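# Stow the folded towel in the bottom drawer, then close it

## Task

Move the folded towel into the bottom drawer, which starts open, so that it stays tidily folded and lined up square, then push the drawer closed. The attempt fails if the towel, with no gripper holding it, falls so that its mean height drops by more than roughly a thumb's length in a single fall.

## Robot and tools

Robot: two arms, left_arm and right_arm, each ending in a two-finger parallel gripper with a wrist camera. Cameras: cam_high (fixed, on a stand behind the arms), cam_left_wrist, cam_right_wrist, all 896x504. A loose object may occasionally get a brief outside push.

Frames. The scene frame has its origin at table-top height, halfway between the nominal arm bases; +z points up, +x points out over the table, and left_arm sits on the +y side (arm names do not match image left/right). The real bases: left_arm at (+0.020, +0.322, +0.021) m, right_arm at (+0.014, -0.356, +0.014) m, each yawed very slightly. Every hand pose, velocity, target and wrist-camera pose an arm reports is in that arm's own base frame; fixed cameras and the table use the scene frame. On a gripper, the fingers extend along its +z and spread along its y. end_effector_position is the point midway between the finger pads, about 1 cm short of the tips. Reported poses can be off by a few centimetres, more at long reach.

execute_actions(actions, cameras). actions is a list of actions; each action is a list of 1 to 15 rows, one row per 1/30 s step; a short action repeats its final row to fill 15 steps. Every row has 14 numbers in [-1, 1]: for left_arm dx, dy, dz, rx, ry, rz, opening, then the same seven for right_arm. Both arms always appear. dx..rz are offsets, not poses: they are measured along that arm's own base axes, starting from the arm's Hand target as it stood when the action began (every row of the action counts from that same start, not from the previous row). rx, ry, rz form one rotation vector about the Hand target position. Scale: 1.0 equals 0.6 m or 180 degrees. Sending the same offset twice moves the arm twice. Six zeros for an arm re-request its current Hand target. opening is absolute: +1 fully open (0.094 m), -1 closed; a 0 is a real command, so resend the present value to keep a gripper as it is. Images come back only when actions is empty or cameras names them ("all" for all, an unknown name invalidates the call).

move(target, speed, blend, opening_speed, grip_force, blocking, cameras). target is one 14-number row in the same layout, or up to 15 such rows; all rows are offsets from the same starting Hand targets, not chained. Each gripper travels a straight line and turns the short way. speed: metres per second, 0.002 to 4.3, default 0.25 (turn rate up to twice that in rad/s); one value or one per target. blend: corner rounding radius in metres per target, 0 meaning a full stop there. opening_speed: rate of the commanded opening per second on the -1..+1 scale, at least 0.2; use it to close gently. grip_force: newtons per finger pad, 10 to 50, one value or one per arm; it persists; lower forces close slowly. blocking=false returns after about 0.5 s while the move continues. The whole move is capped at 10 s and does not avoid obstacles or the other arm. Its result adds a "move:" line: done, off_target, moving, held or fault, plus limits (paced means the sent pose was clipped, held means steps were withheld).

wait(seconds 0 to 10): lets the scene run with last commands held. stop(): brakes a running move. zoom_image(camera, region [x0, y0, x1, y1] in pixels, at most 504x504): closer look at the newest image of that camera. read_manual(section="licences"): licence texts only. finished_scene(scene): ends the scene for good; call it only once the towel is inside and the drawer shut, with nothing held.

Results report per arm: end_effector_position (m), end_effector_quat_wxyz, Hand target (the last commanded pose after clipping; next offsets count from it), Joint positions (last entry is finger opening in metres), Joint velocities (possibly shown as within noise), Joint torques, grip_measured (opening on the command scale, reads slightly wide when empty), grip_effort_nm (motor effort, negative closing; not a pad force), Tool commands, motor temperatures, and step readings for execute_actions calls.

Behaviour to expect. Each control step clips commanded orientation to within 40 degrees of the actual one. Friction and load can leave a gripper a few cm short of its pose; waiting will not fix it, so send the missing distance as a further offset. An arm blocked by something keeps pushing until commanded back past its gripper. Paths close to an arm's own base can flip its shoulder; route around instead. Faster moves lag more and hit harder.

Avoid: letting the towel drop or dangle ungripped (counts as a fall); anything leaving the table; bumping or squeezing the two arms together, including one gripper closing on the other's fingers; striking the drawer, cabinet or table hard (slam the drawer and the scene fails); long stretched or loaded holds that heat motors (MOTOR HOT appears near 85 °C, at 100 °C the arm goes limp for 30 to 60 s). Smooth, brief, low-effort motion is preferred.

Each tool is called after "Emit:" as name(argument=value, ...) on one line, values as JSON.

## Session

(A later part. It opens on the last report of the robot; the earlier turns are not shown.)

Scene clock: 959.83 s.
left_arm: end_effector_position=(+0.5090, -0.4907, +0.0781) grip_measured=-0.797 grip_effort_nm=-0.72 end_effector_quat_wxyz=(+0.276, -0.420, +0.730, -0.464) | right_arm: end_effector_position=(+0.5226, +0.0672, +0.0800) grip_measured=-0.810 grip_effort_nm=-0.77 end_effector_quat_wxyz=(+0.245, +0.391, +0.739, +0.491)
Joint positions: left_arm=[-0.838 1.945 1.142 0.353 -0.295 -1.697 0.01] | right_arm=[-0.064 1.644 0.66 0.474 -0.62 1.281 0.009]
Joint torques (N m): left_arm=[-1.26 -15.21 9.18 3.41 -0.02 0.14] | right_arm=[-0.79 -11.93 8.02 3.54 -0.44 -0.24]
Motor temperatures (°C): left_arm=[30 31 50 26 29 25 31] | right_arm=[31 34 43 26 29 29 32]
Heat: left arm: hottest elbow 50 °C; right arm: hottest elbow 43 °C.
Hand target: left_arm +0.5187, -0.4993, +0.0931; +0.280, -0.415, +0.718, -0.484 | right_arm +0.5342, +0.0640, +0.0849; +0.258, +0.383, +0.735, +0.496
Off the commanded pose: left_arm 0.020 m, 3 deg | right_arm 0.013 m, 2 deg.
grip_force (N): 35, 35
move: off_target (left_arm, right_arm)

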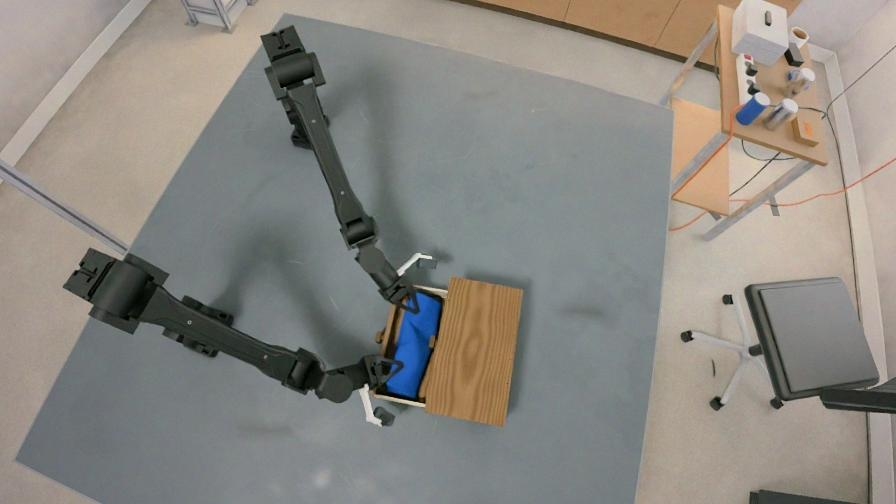

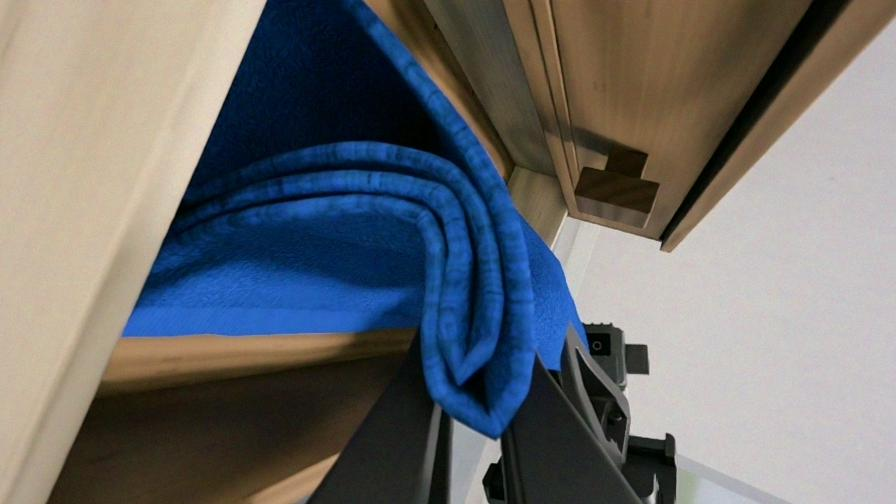

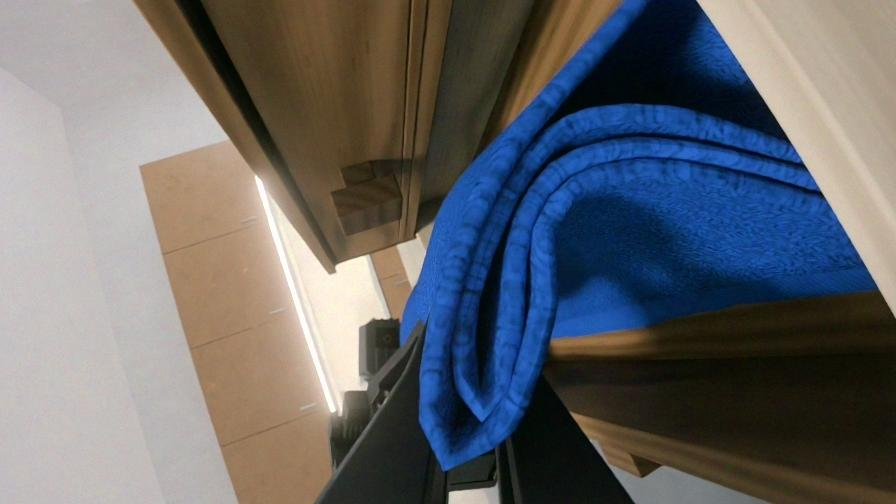

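Emit:
move(target=[[0, 0, 0.0833, 0, 0, 0, -0.95, 0, 0, 0.0783, 0, 0, 0, -0.95], [0.0333, 0.0, 0.0833, 0, 0, 0, -0.95, 0.0333, 0.0, 0.0783, 0, 0, 0, -0.95]], speed=0.1, blend=[0.01, 0], cameras=["cam_left_wrist", "cam_right_wrist"])

Scene clock: 1038.23 s.
left_arm: end_effector_position=(+0.5216, -0.4863, +0.1084) grip_measured=-0.797 grip_effort_nm=-0.72 end_effector_quat_wxyz=(+0.272, -0.420, +0.732, -0.462) | right_arm: end_effector_position=(+0.5353, +0.0663, +0.1197) grip_measured=-0.810 grip_effort_nm=-0.77 end_effector_quat_wxyz=(+0.248, +0.389, +0.738, +0.492)
Joint positions: left_arm=[-0.814 1.897 1.176 0.264 -0.268 -1.689 0.01] | right_arm=[-0.064 1.565 0.719 0.343 -0.62 1.281 0.009]
Joint torques (N m): left_arm=[-1.67 -16.15 12.49 1.84 -0.15 0.18] | right_arm=[-0.85 -12.34 10.97 1.88 -0.27 -0.16]
Heat: left arm: hottest elbow 47 °C; right arm: hottest elbow 41 °C.
Hand target: left_arm +0.5386, -0.4994, +0.1430; +0.280, -0.415, +0.718, -0.484 | right_arm +0.5543, +0.0640, +0.1321; +0.258, +0.383, +0.735, +0.496
Off the commanded pose: left_arm 0.041 m, 3 deg | right_arm 0.023 m, 1 deg.
grip_force (N): 35, 35
move: off_target (left_arm, right_arm)
Images, in order (width x height): cam_left_wrist 896x504, cam_right_wrist 896x504.

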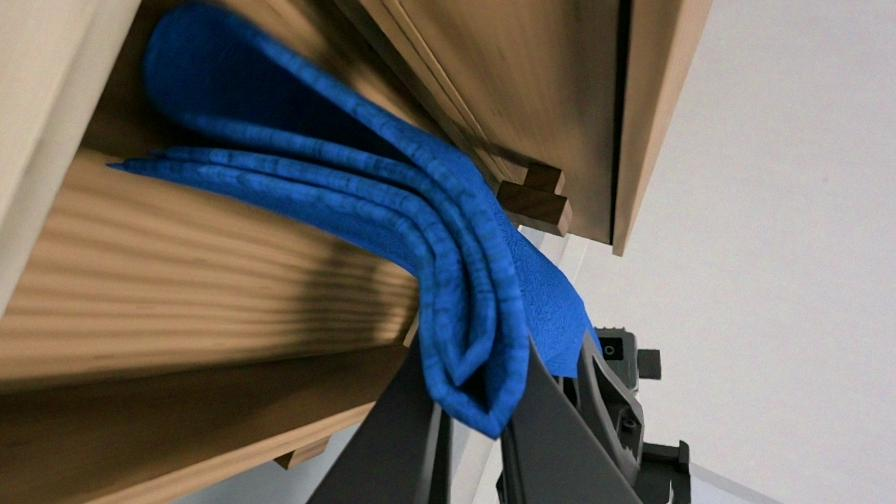

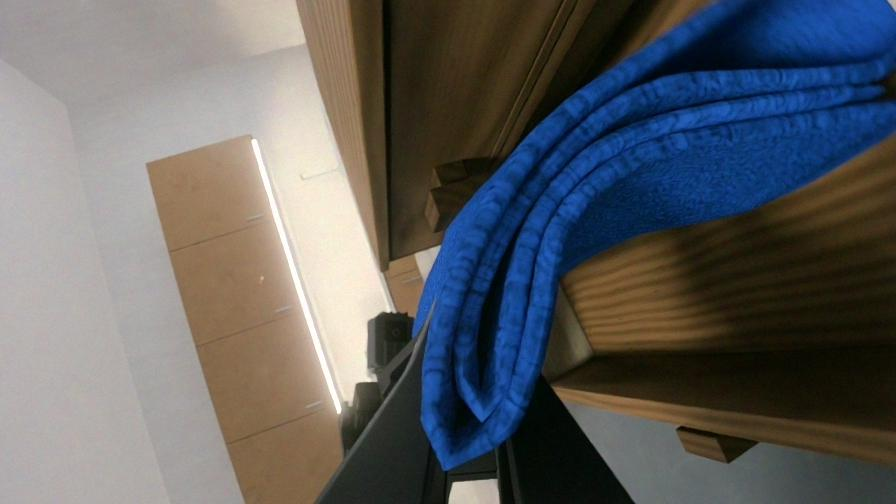

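Emit:
move(target=[[-0.0125, 0, -0.08, 0, 0, 0, -0.95, -0.0125, 0.0, -0.0783, 0, 0, 0, -0.95], [-0.054, 0.0, -0.1217, 0, 0, 0, -0.95, -0.054, -0.003, -0.12, 0, 0, 0, -0.95]], speed=0.08, blend=[0.015, 0], cameras=["all"])

Scene clock: 1056.70 s.
left_arm: end_effector_position=(+0.5128, -0.4900, +0.0703) grip_measured=-0.797 grip_effort_nm=-0.72 end_effector_quat_wxyz=(+0.284, -0.419, +0.721, -0.473) | right_arm: end_effector_position=(+0.5232, +0.0660, +0.0675) grip_measured=-0.810 grip_effort_nm=-0.77 end_effector_quat_wxyz=(+0.256, +0.384, +0.735, +0.497)
Joint positions: left_arm=[-0.836 1.973 1.136 0.414 -0.305 -1.69 0.01] | right_arm=[-0.067 1.694 0.646 0.568 -0.623 1.281 0.009]
Joint torques (N m): left_arm=[-2.61 -15.09 6.75 3.43 -0.17 0.02] | right_arm=[-0.73 -12.22 5.09 3.11 -0.47 -0.31]
Heat: left arm: hottest elbow 49 °C; right arm: hottest elbow 41 °C.
Hand target: left_arm +0.5062, -0.4994, +0.0700; +0.280, -0.415, +0.718, -0.484 | right_arm +0.5218, +0.0623, +0.0600; +0.258, +0.383, +0.735, +0.496
Off the commanded pose: left_arm 0.011 m, 2 deg | right_arm 0.008 m, 0 deg.
grip_force (N): 35, 35
move: off_target (left_arm)

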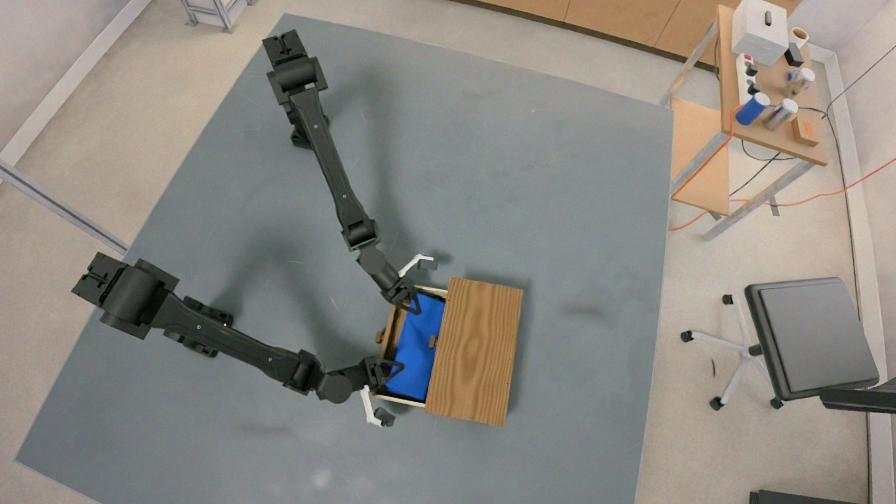

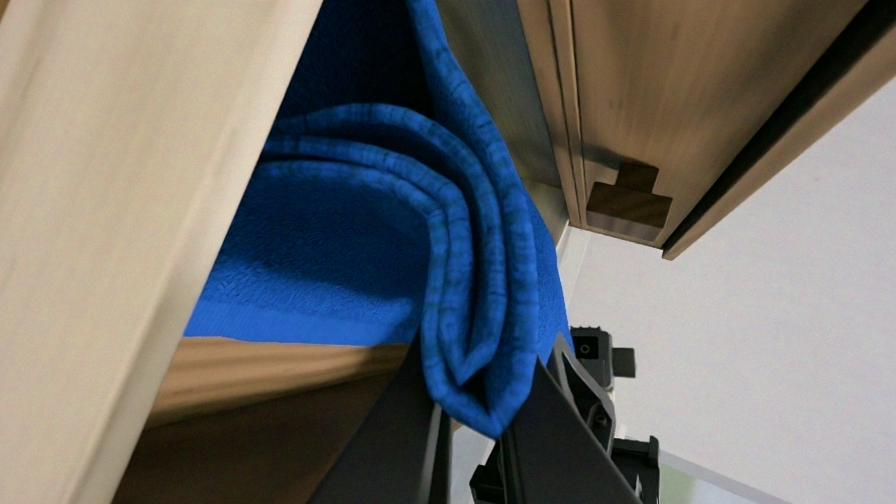

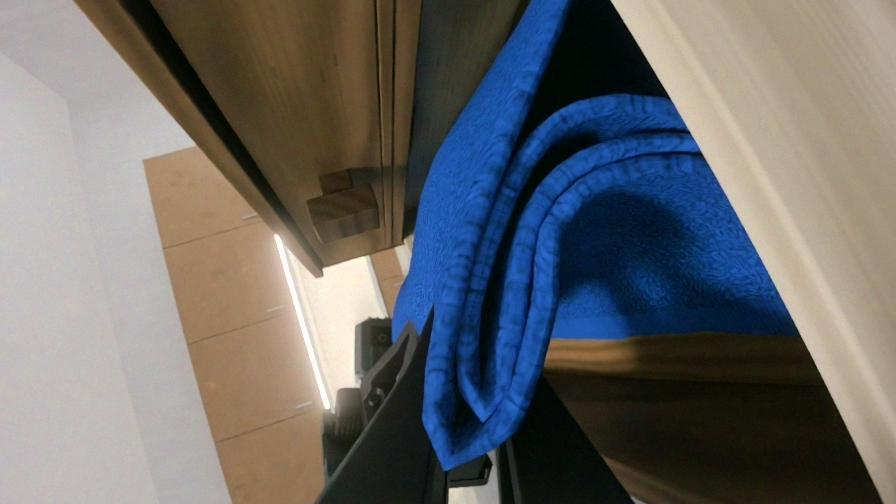

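Emit:
zoom_image(camera="cam_left_wrist", region=[150, 0, 600, 450])

Emit:
zoom_image(camera="cam_right_wrist", region=[400, 0, 850, 450])

Emit:
zoom_image(camera="cam_high", region=[350, 260, 470, 430])

Scaled by 1.120 from the camera's 896x504 image, which has a finer 1280x720 frame.

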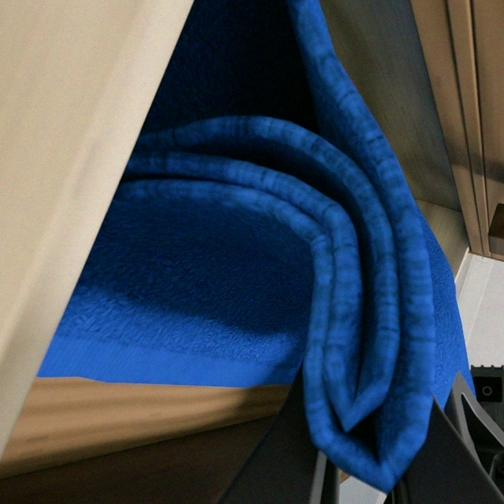

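Scaled by 1.120 from the camera's 896x504 image, which has a finer 1280x720 frame.

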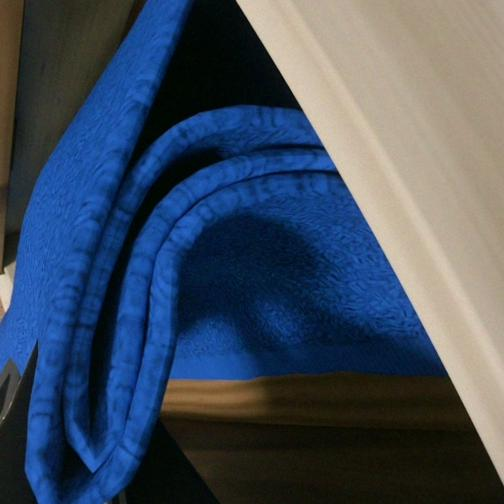

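Scaled by 2.965 from the camera's 896x504 image, which has a finer 1280x720 frame.

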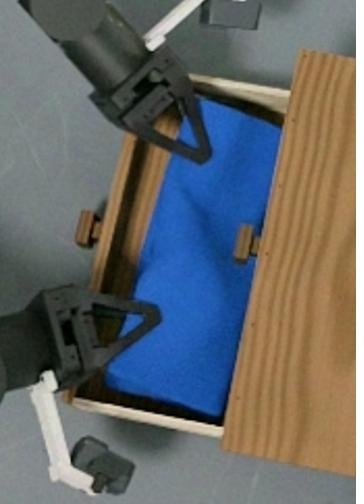

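Emit:
move(target=[[0, 0, 0.07, 0, 0, 0, -0.95, 0, 0.0, 0.055, 0, 0, 0, -0.95], [0.0627, -0.0045, 0.1027, 0, 0, 0, -0.95, 0.049, 0.0028, 0.0783, 0, 0, 0, -0.95]], speed=0.1, blend=[0.01, 0], cameras=["all"])

Scene clock: 1151.73 s.
left_arm: end_effector_position=(+0.5269, -0.4877, +0.0939) grip_measured=-0.797 grip_effort_nm=-0.72 end_effector_quat_wxyz=(+0.272, -0.421, +0.733, -0.459) | right_arm: end_effector_position=(+0.5337, +0.0653, +0.0913) grip_measured=-0.810 grip_effort_nm=-0.77 end_effector_quat_wxyz=(+0.245, +0.391, +0.738, +0.492)
Joint positions: left_arm=[-0.81 1.932 1.187 0.283 -0.266 -1.687 0.01] | right_arm=[-0.067 1.634 0.698 0.425 -0.623 1.281 0.009]
Joint torques (N m): left_arm=[-1.38 -16.91 12.37 1.94 -0.12 0.16] | right_arm=[0.15 -14.1 9.99 1.81 -0.15 -0.15]
Motor temperatures (°C): left_arm=[30 31 43 27 29 26 31] | right_arm=[31 34 37 26 29 29 33]
Heat: left arm: hottest elbow 43 °C; right arm: hottest elbow 37 °C.
Hand target: left_arm +0.5438, -0.5021, +0.1314; +0.280, -0.415, +0.718, -0.484 | right_arm +0.5512, +0.0640, +0.1070; +0.258, +0.383, +0.735, +0.496
Off the commanded pose: left_arm 0.044 m, 4 deg | right_arm 0.024 m, 2 deg.
grip_force (N): 35, 35
move: off_target (left_arm, right_arm)

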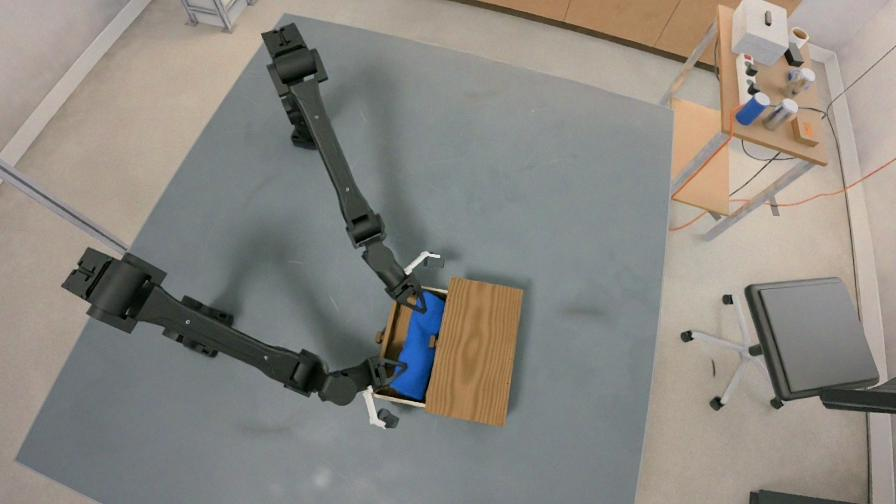

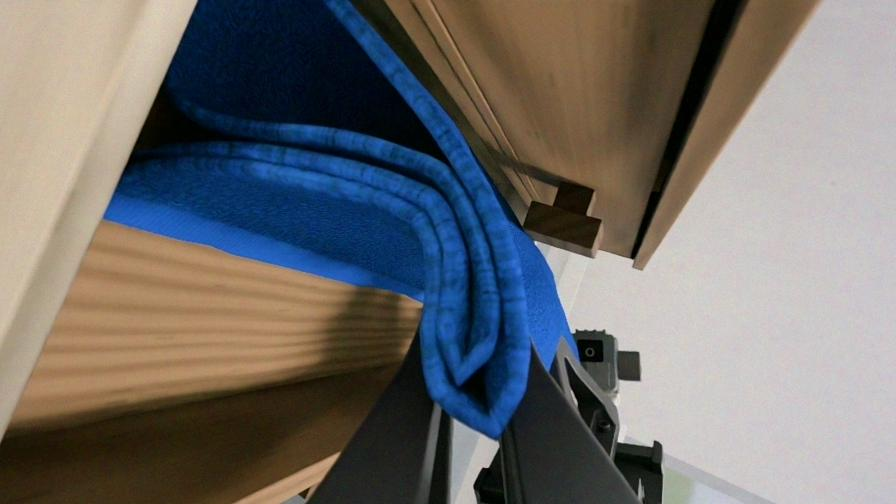

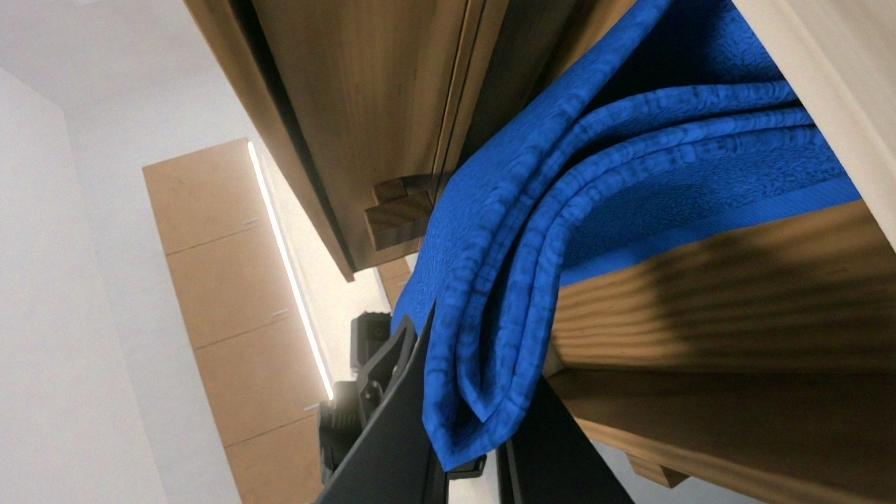

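Emit:
move(target=[-0.0897, 0.006, -0.079, 0, 0, 0, -0.95, -0.0815, -0.0073, -0.0553, 0, 0, 0, -0.95], speed=0.07, cameras=["all"])

Scene clock: 1165.67 s.
left_arm: end_effector_position=(+0.4963, -0.4898, +0.0798) grip_measured=-0.797 grip_effort_nm=-0.72 end_effector_quat_wxyz=(+0.283, -0.419, +0.723, -0.470) | right_arm: end_effector_position=(+0.5024, +0.0641, +0.0722) grip_measured=-0.810 grip_effort_nm=-0.77 end_effector_quat_wxyz=(+0.248, +0.388, +0.737, +0.494)
Joint positions: left_arm=[-0.857 1.932 1.106 0.393 -0.323 -1.699 0.01] | right_arm=[-0.077 1.634 0.598 0.534 -0.633 1.276 0.009]
Joint torques (N m): left_arm=[-2.84 -15.09 6.65 3.44 -0.23 0.02] | right_arm=[-0.97 -12.86 5.23 3.55 -0.45 -0.25]
Heat: left arm: hottest elbow 45 °C; right arm: hottest elbow 39 °C.
Hand target: left_arm +0.4901, -0.4984, +0.0841; +0.280, -0.415, +0.718, -0.484 | right_arm +0.5023, +0.0596, +0.0739; +0.258, +0.383, +0.735, +0.496
Off the commanded pose: left_arm 0.012 m, 2 deg | right_arm 0.005 m, 1 deg.
grip_force (N): 35, 35
move: off_target (left_arm)

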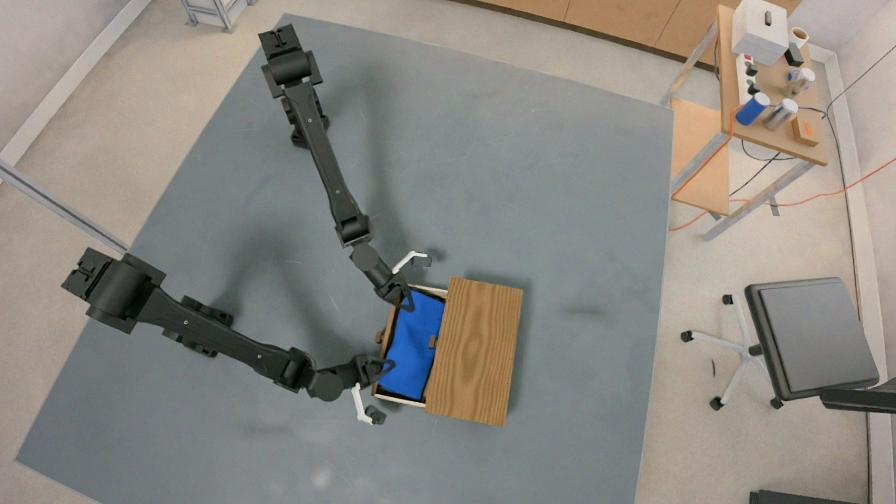

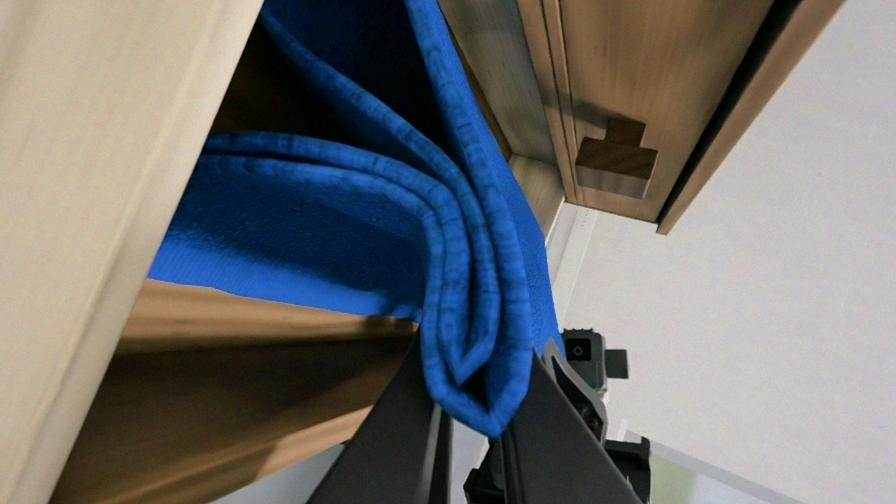

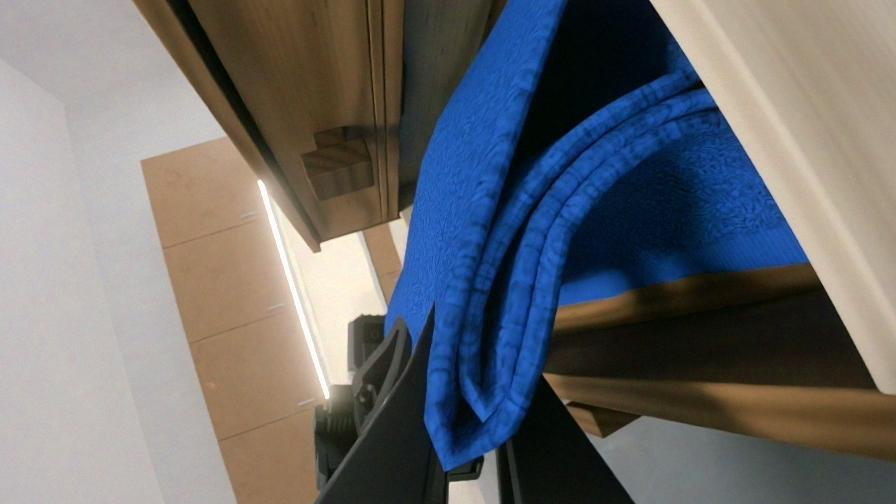

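Emit:
execute_actions(actions=[])

Scene clock: 1190.90 s.
left_arm: end_effector_position=(+0.4963, -0.4898, +0.0798) grip_measured=-0.797 grip_effort_nm=-0.72 end_effector_quat_wxyz=(+0.283, -0.419, +0.723, -0.470) | right_arm: end_effector_position=(+0.5024, +0.0641, +0.0722) grip_measured=-0.810 grip_effort_nm=-0.77 end_effector_quat_wxyz=(+0.248, +0.388, +0.737, +0.494)
Joint positions: left_arm=[-0.857 1.932 1.106 0.393 -0.323 -1.699 0.01] | right_arm=[-0.077 1.634 0.598 0.534 -0.633 1.276 0.009]
Joint velocities: within noise
Joint torques (N m): left_arm=[-2.78 -15.38 6.64 3.41 -0.22 0.01] | right_arm=[-1.44 -13.27 5.12 3.4 -0.44 -0.2]
Motor temperatures (°C): left_arm=[30 32 42 27 29 26 31] | right_arm=[31 34 38 26 29 29 33]
Heat: left arm: hottest elbow 42 °C; right arm: hottest elbow 38 °C.
Hand target: left_arm +0.4901, -0.4983, +0.0841; +0.280, -0.415, +0.718, -0.484 | right_arm +0.5023, +0.0596, +0.0738; +0.258, +0.383, +0.735, +0.496
Tool commands: left_gripper/opening=-0.95 right_gripper/opening=-0.95
Off the commanded pose: left_arm 0.012 m, 2 deg | right_arm 0.005 m, 1 deg.
grip_force (N): 35, 35

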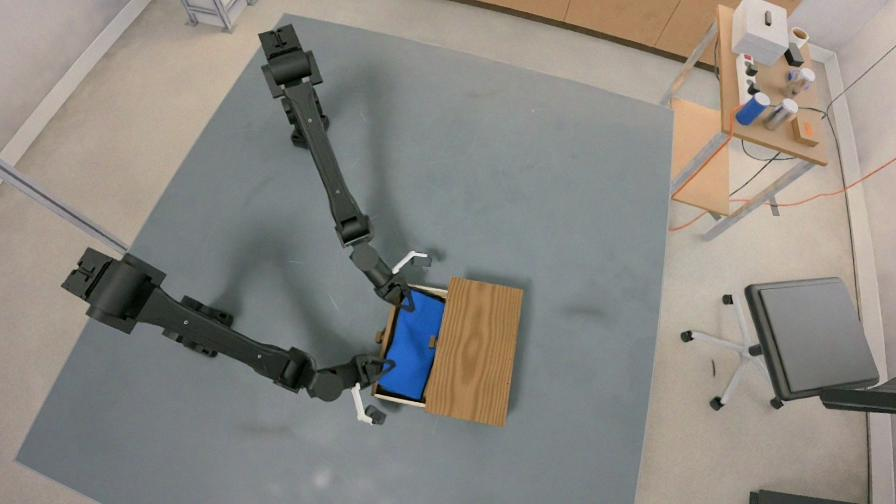

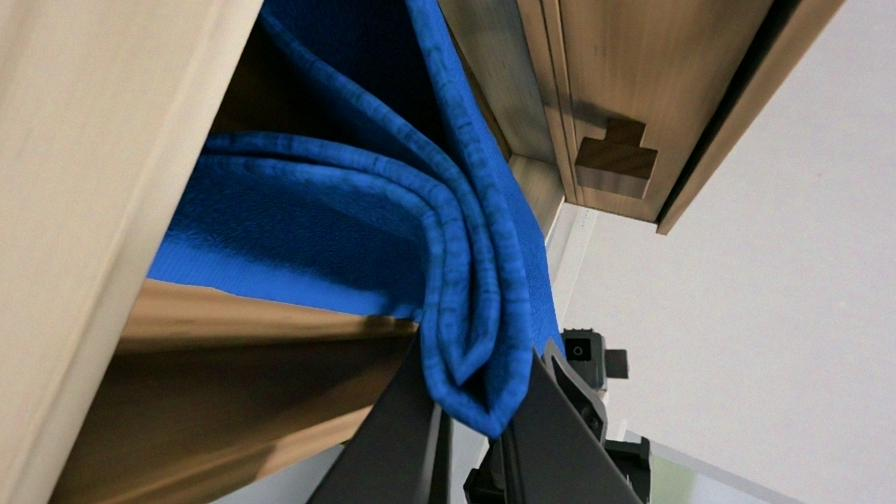

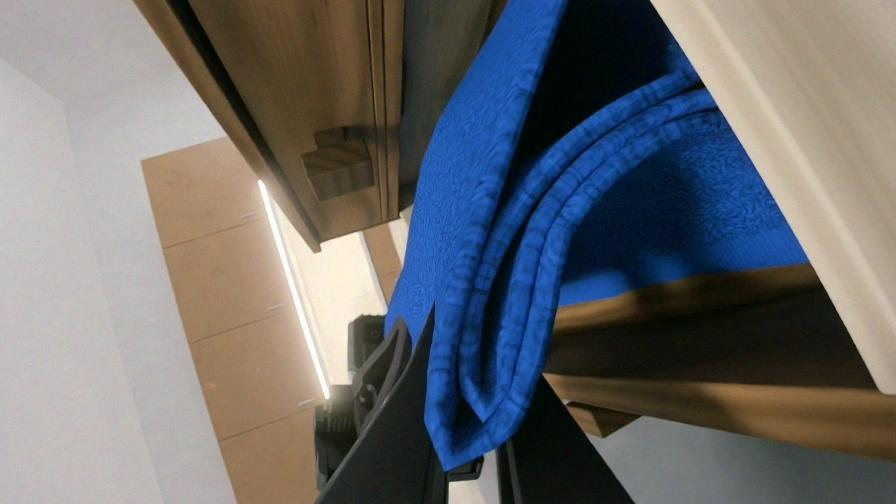

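Emit:
zoom_image(camera="cam_left_wrist", region=[50, 200, 450, 504])

Emit:
zoom_image(camera="cam_right_wrist", region=[490, 60, 896, 464])

Scaled by 1.260 from the camera's 896x504 image, which has a finer 1280x720 frame.

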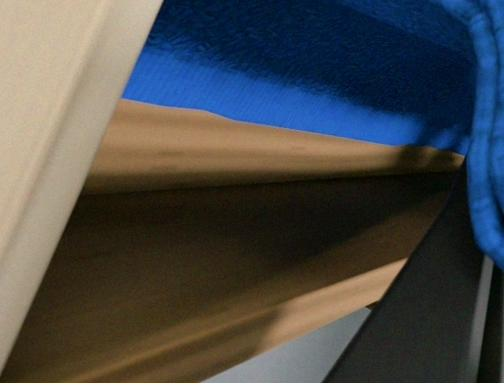

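Scaled by 1.241 from the camera's 896x504 image, which has a finer 1280x720 frame.

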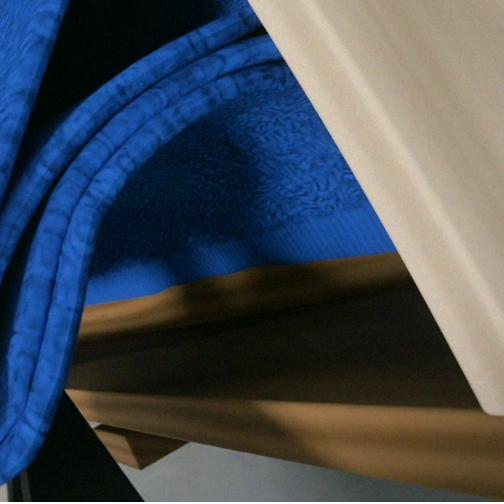

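Emit:
move(target=[[0.02, -0.006, 0.075, 0,0,0,-0.95, 0.02, 0.004, 0.06, 0,0,0,-0.95],[0.0765,-0.0095,0.1098,0,0,0,-0.95,0.0845,0.0073,0.0887,0,0,0,-0.95]], blend=[0.02, 0], speed=0.12, cameras=["all"])

Scene clock: 1318.50 s.
left_arm: end_effector_position=(+0.5203, -0.4900, +0.1093) grip_measured=-0.797 grip_effort_nm=-0.72 end_effector_quat_wxyz=(+0.272, -0.421, +0.734, -0.458) | right_arm: end_effector_position=(+0.5346, +0.0609, +0.1144) grip_measured=-0.810 grip_effort_nm=-0.77 end_effector_quat_wxyz=(+0.250, +0.391, +0.737, +0.492)
Joint positions: left_arm=[-0.821 1.898 1.187 0.245 -0.276 -1.693 0.01] | right_arm=[-0.076 1.576 0.713 0.36 -0.625 1.276 0.009]
Joint torques (N m): left_arm=[-1.49 -17.08 12.53 1.92 -0.14 0.18] | right_arm=[0.85 -12.51 10.69 1.63 -0.09 -0.18]
Heat: left arm: hottest elbow 40 °C; right arm: hottest elbow 37 °C.
Hand target: left_arm +0.5360, -0.5042, +0.1502; +0.280, -0.415, +0.718, -0.484 | right_arm +0.5531, +0.0640, +0.1272; +0.258, +0.383, +0.735, +0.496
Off the commanded pose: left_arm 0.046 m, 4 deg | right_arm 0.023 m, 1 deg.
grip_force (N): 35, 35
move: off_target (left_arm, right_arm)

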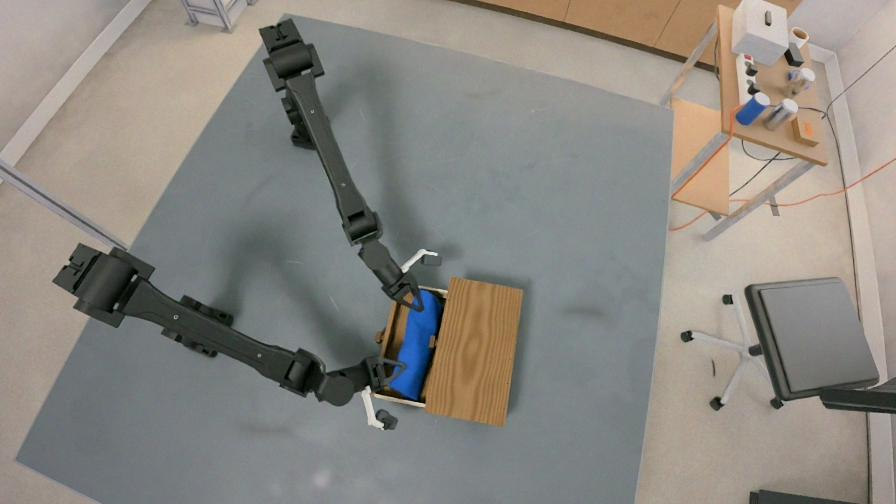

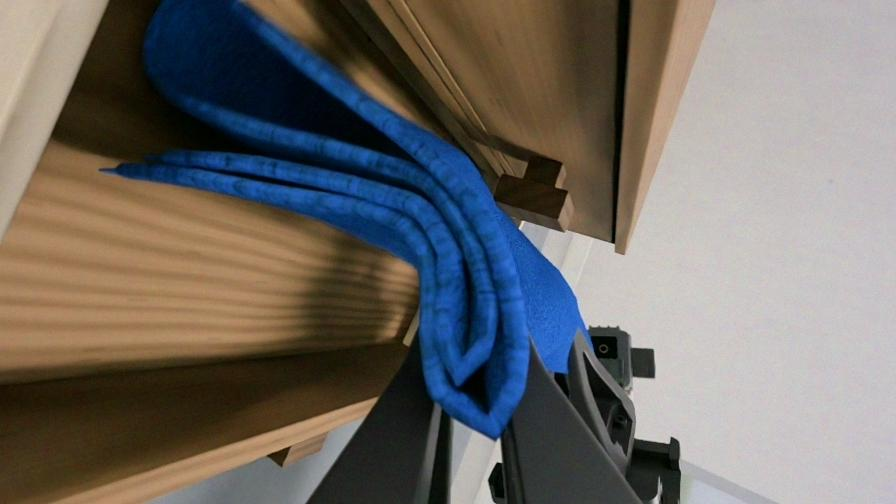

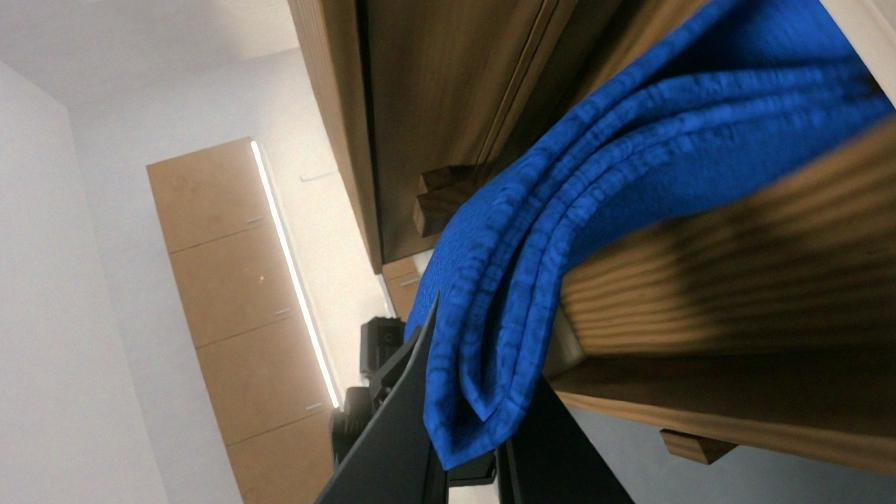

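Emit:
move(target=[[-0.0617, 0.007, -0.13, 0,0,0,-0.95, -0.0523, -0.0067, -0.1053, 0,0,0,-0.95],[-0.1467,0.0083,-0.147,0,0,0,-0.95,-0.1377,-0.0067,-0.122,0,0,0,-0.95]], blend=[0.025, 0], speed=0.2, cameras=["all"])

Scene clock: 1344.33 s.
left_arm: end_effector_position=(+0.4600, -0.4910, +0.0579) grip_measured=-0.798 grip_effort_nm=-0.72 end_effector_quat_wxyz=(+0.286, -0.421, +0.719, -0.474) | right_arm: end_effector_position=(+0.4739, +0.0651, +0.0534) grip_measured=-0.810 grip_effort_nm=-0.77 end_effector_quat_wxyz=(+0.251, +0.385, +0.737, +0.496)
Joint positions: left_arm=[-0.914 1.942 1.028 0.482 -0.382 -1.727 0.01] | right_arm=[-0.081 1.652 0.51 0.645 -0.64 1.271 0.009]
Joint torques (N m): left_arm=[-3.72 -15.21 5.38 2.97 -0.17 0.05] | right_arm=[-0.97 -12.75 3.85 3.14 -0.43 -0.25]
Heat: left arm: hottest elbow 46 °C; right arm: hottest elbow 38 °C.
Hand target: left_arm +0.4480, -0.4991, +0.0619; +0.280, -0.415, +0.718, -0.484 | right_arm +0.4705, +0.0600, +0.0540; +0.258, +0.383, +0.735, +0.496
Off the commanded pose: left_arm 0.015 m, 2 deg | right_arm 0.006 m, 1 deg.
grip_force (N): 35, 35
move: off_target (left_arm)

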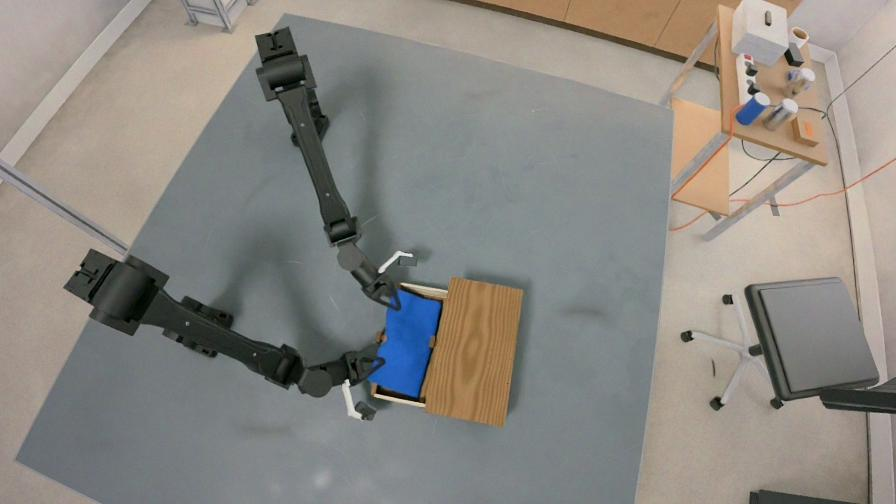

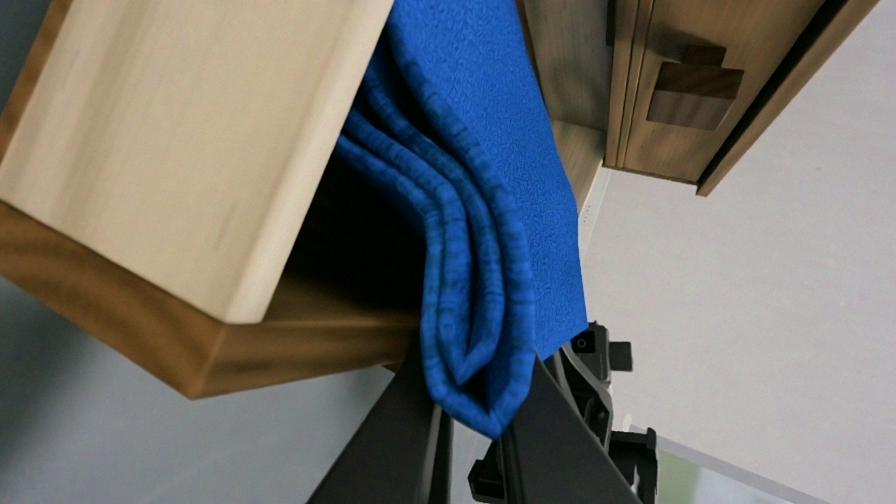

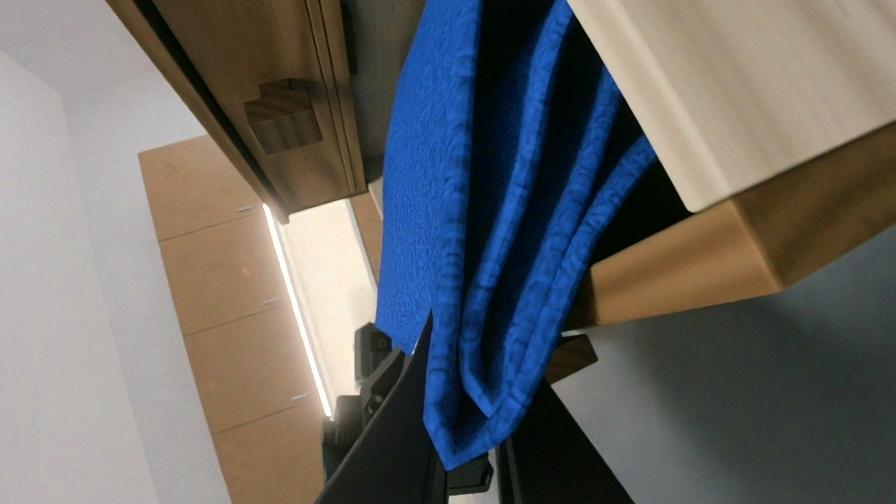

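Emit:
move(target=[0.105,-0.005,-0.0117,0,0,0,-0.95,0.0958,0.0017,-0.0117,0,0,0,-0.95], speed=0.1, cameras=["all"])

Scene clock: 1356.50 s.
left_arm: end_effector_position=(+0.4988, -0.4917, +0.0517) grip_measured=-0.798 grip_effort_nm=-0.72 end_effector_quat_wxyz=(+0.277, -0.419, +0.719, -0.481) | right_arm: end_effector_position=(+0.5133, +0.0613, +0.0475) grip_measured=-0.810 grip_effort_nm=-0.77 end_effector_quat_wxyz=(+0.257, +0.383, +0.735, +0.497)
Joint positions: left_arm=[-0.853 1.998 1.101 0.482 -0.306 -1.707 0.009] | right_arm=[-0.081 1.741 0.615 0.642 -0.636 1.271 0.009]
Joint torques (N m): left_arm=[-1.44 -13.33 10.43 1.73 -0.02 0.19] | right_arm=[0.09 -12.34 8.17 1.84 -0.02 -0.13]
Heat: left arm: hottest elbow 44 °C; right arm: hottest elbow 38 °C.
Hand target: left_arm +0.5109, -0.5021, +0.0547; +0.280, -0.415, +0.718, -0.484 | right_arm +0.5279, +0.0610, +0.0468; +0.258, +0.383, +0.735, +0.496
Off the commanded pose: left_arm 0.016 m, 1 deg | right_arm 0.015 m, 0 deg.
grip_force (N): 35, 35
move: off_target (left_arm, right_arm)

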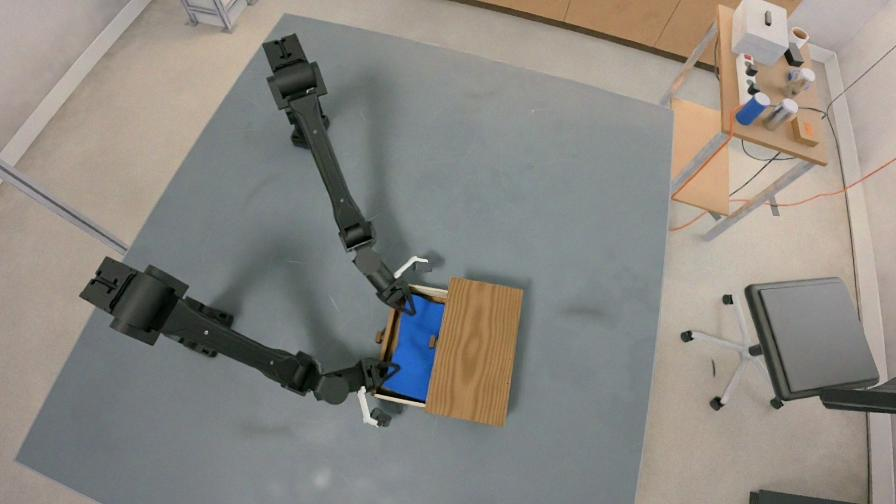

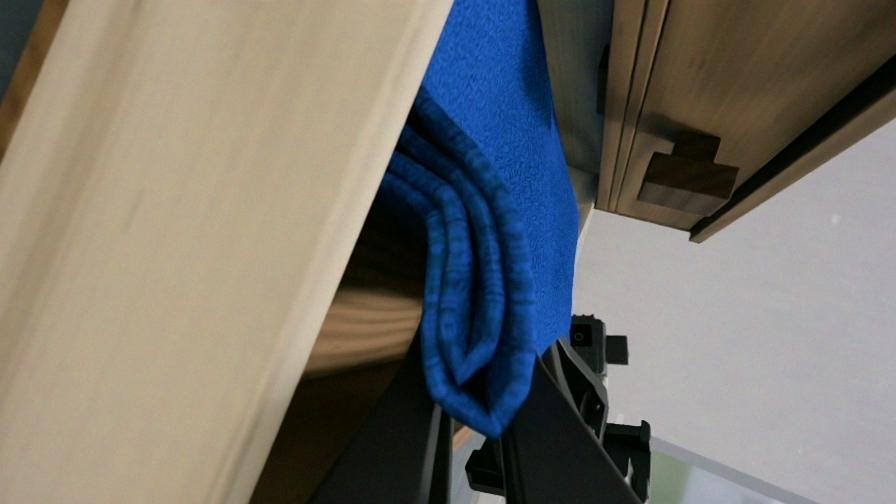

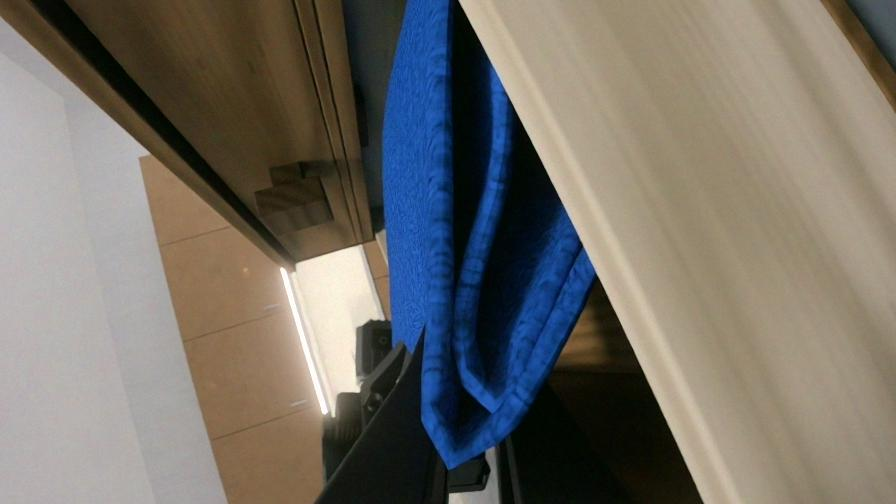

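Emit:
move(target=[0.0418,0.0017,-0.0162,0,0,0,-0.95,0.0462,0.0033,-0.0158,0,0,0,-0.95], speed=0.1, cameras=["all"])

Scene clock: 1368.87 s.
left_arm: end_effector_position=(+0.5069, -0.4933, +0.0446) grip_measured=-0.801 grip_effort_nm=-0.72 end_effector_quat_wxyz=(+0.270, -0.418, +0.722, -0.482) | right_arm: end_effector_position=(+0.5161, +0.0612, +0.0403) grip_measured=-0.812 grip_effort_nm=-0.77 end_effector_quat_wxyz=(+0.249, +0.391, +0.734, +0.496)
Joint positions: left_arm=[-0.839 2.02 1.121 0.481 -0.278 -1.707 0.009] | right_arm=[-0.081 1.763 0.626 0.64 -0.636 1.283 0.009]
Joint torques (N m): left_arm=[0.56 -12.34 12.6 1.94 0.12 0.32] | right_arm=[0.44 -8.64 12.77 1.59 0.25 -0.26]
Heat: left arm: hottest elbow 44 °C; right arm: hottest elbow 39 °C.
Hand target: left_arm +0.5361, -0.5011, +0.0451; +0.280, -0.415, +0.718, -0.484 | right_arm +0.5556, +0.0630, +0.0374; +0.258, +0.383, +0.735, +0.496
Off the commanded pose: left_arm 0.030 m, 1 deg | right_arm 0.040 m, 1 deg.
grip_force (N): 35, 35
move: off_target (left_arm, right_arm)

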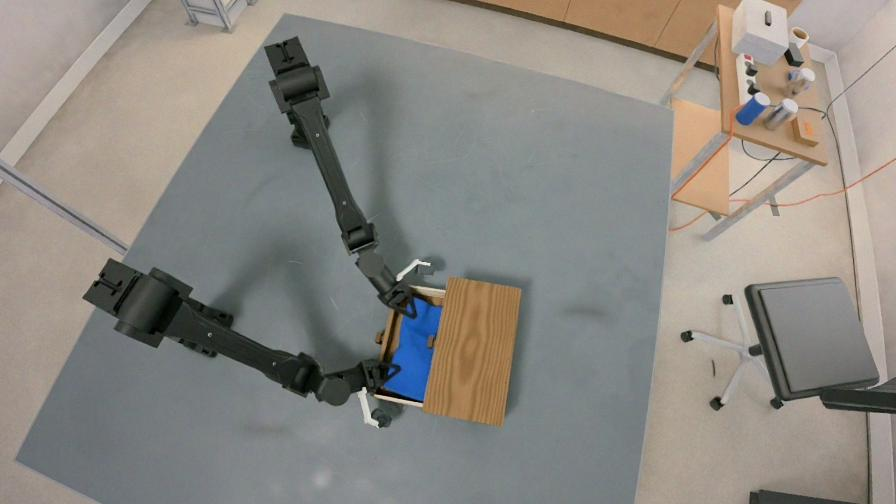

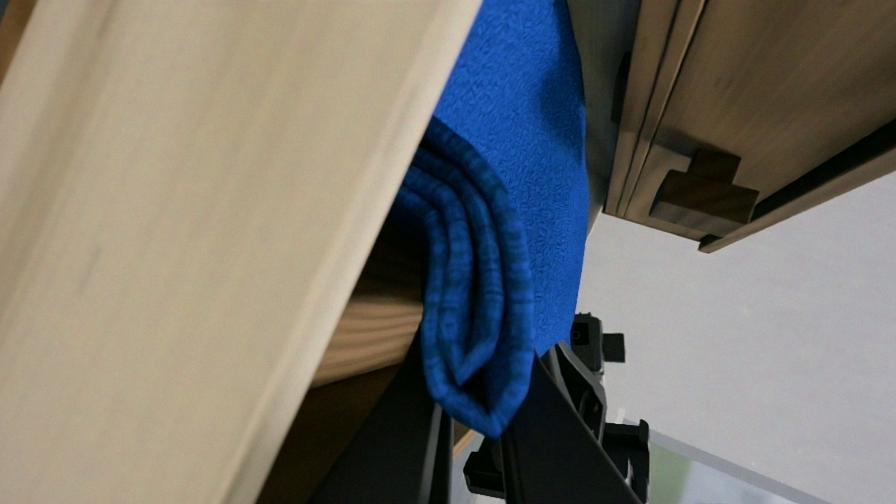

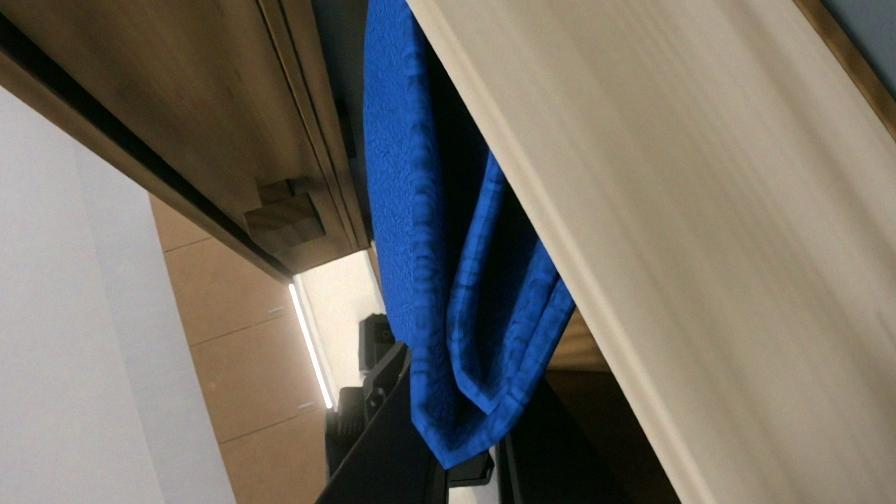

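Emit:
zoom_image(camera="cam_high", region=[330, 250, 550, 440])

Scaled by 2.291 from the camera's 896x504 image, which has a finer 1280x720 frame.

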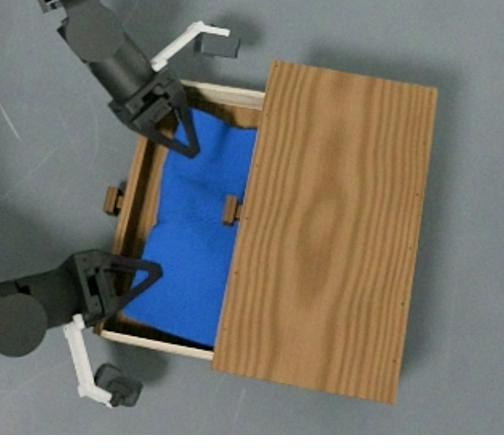

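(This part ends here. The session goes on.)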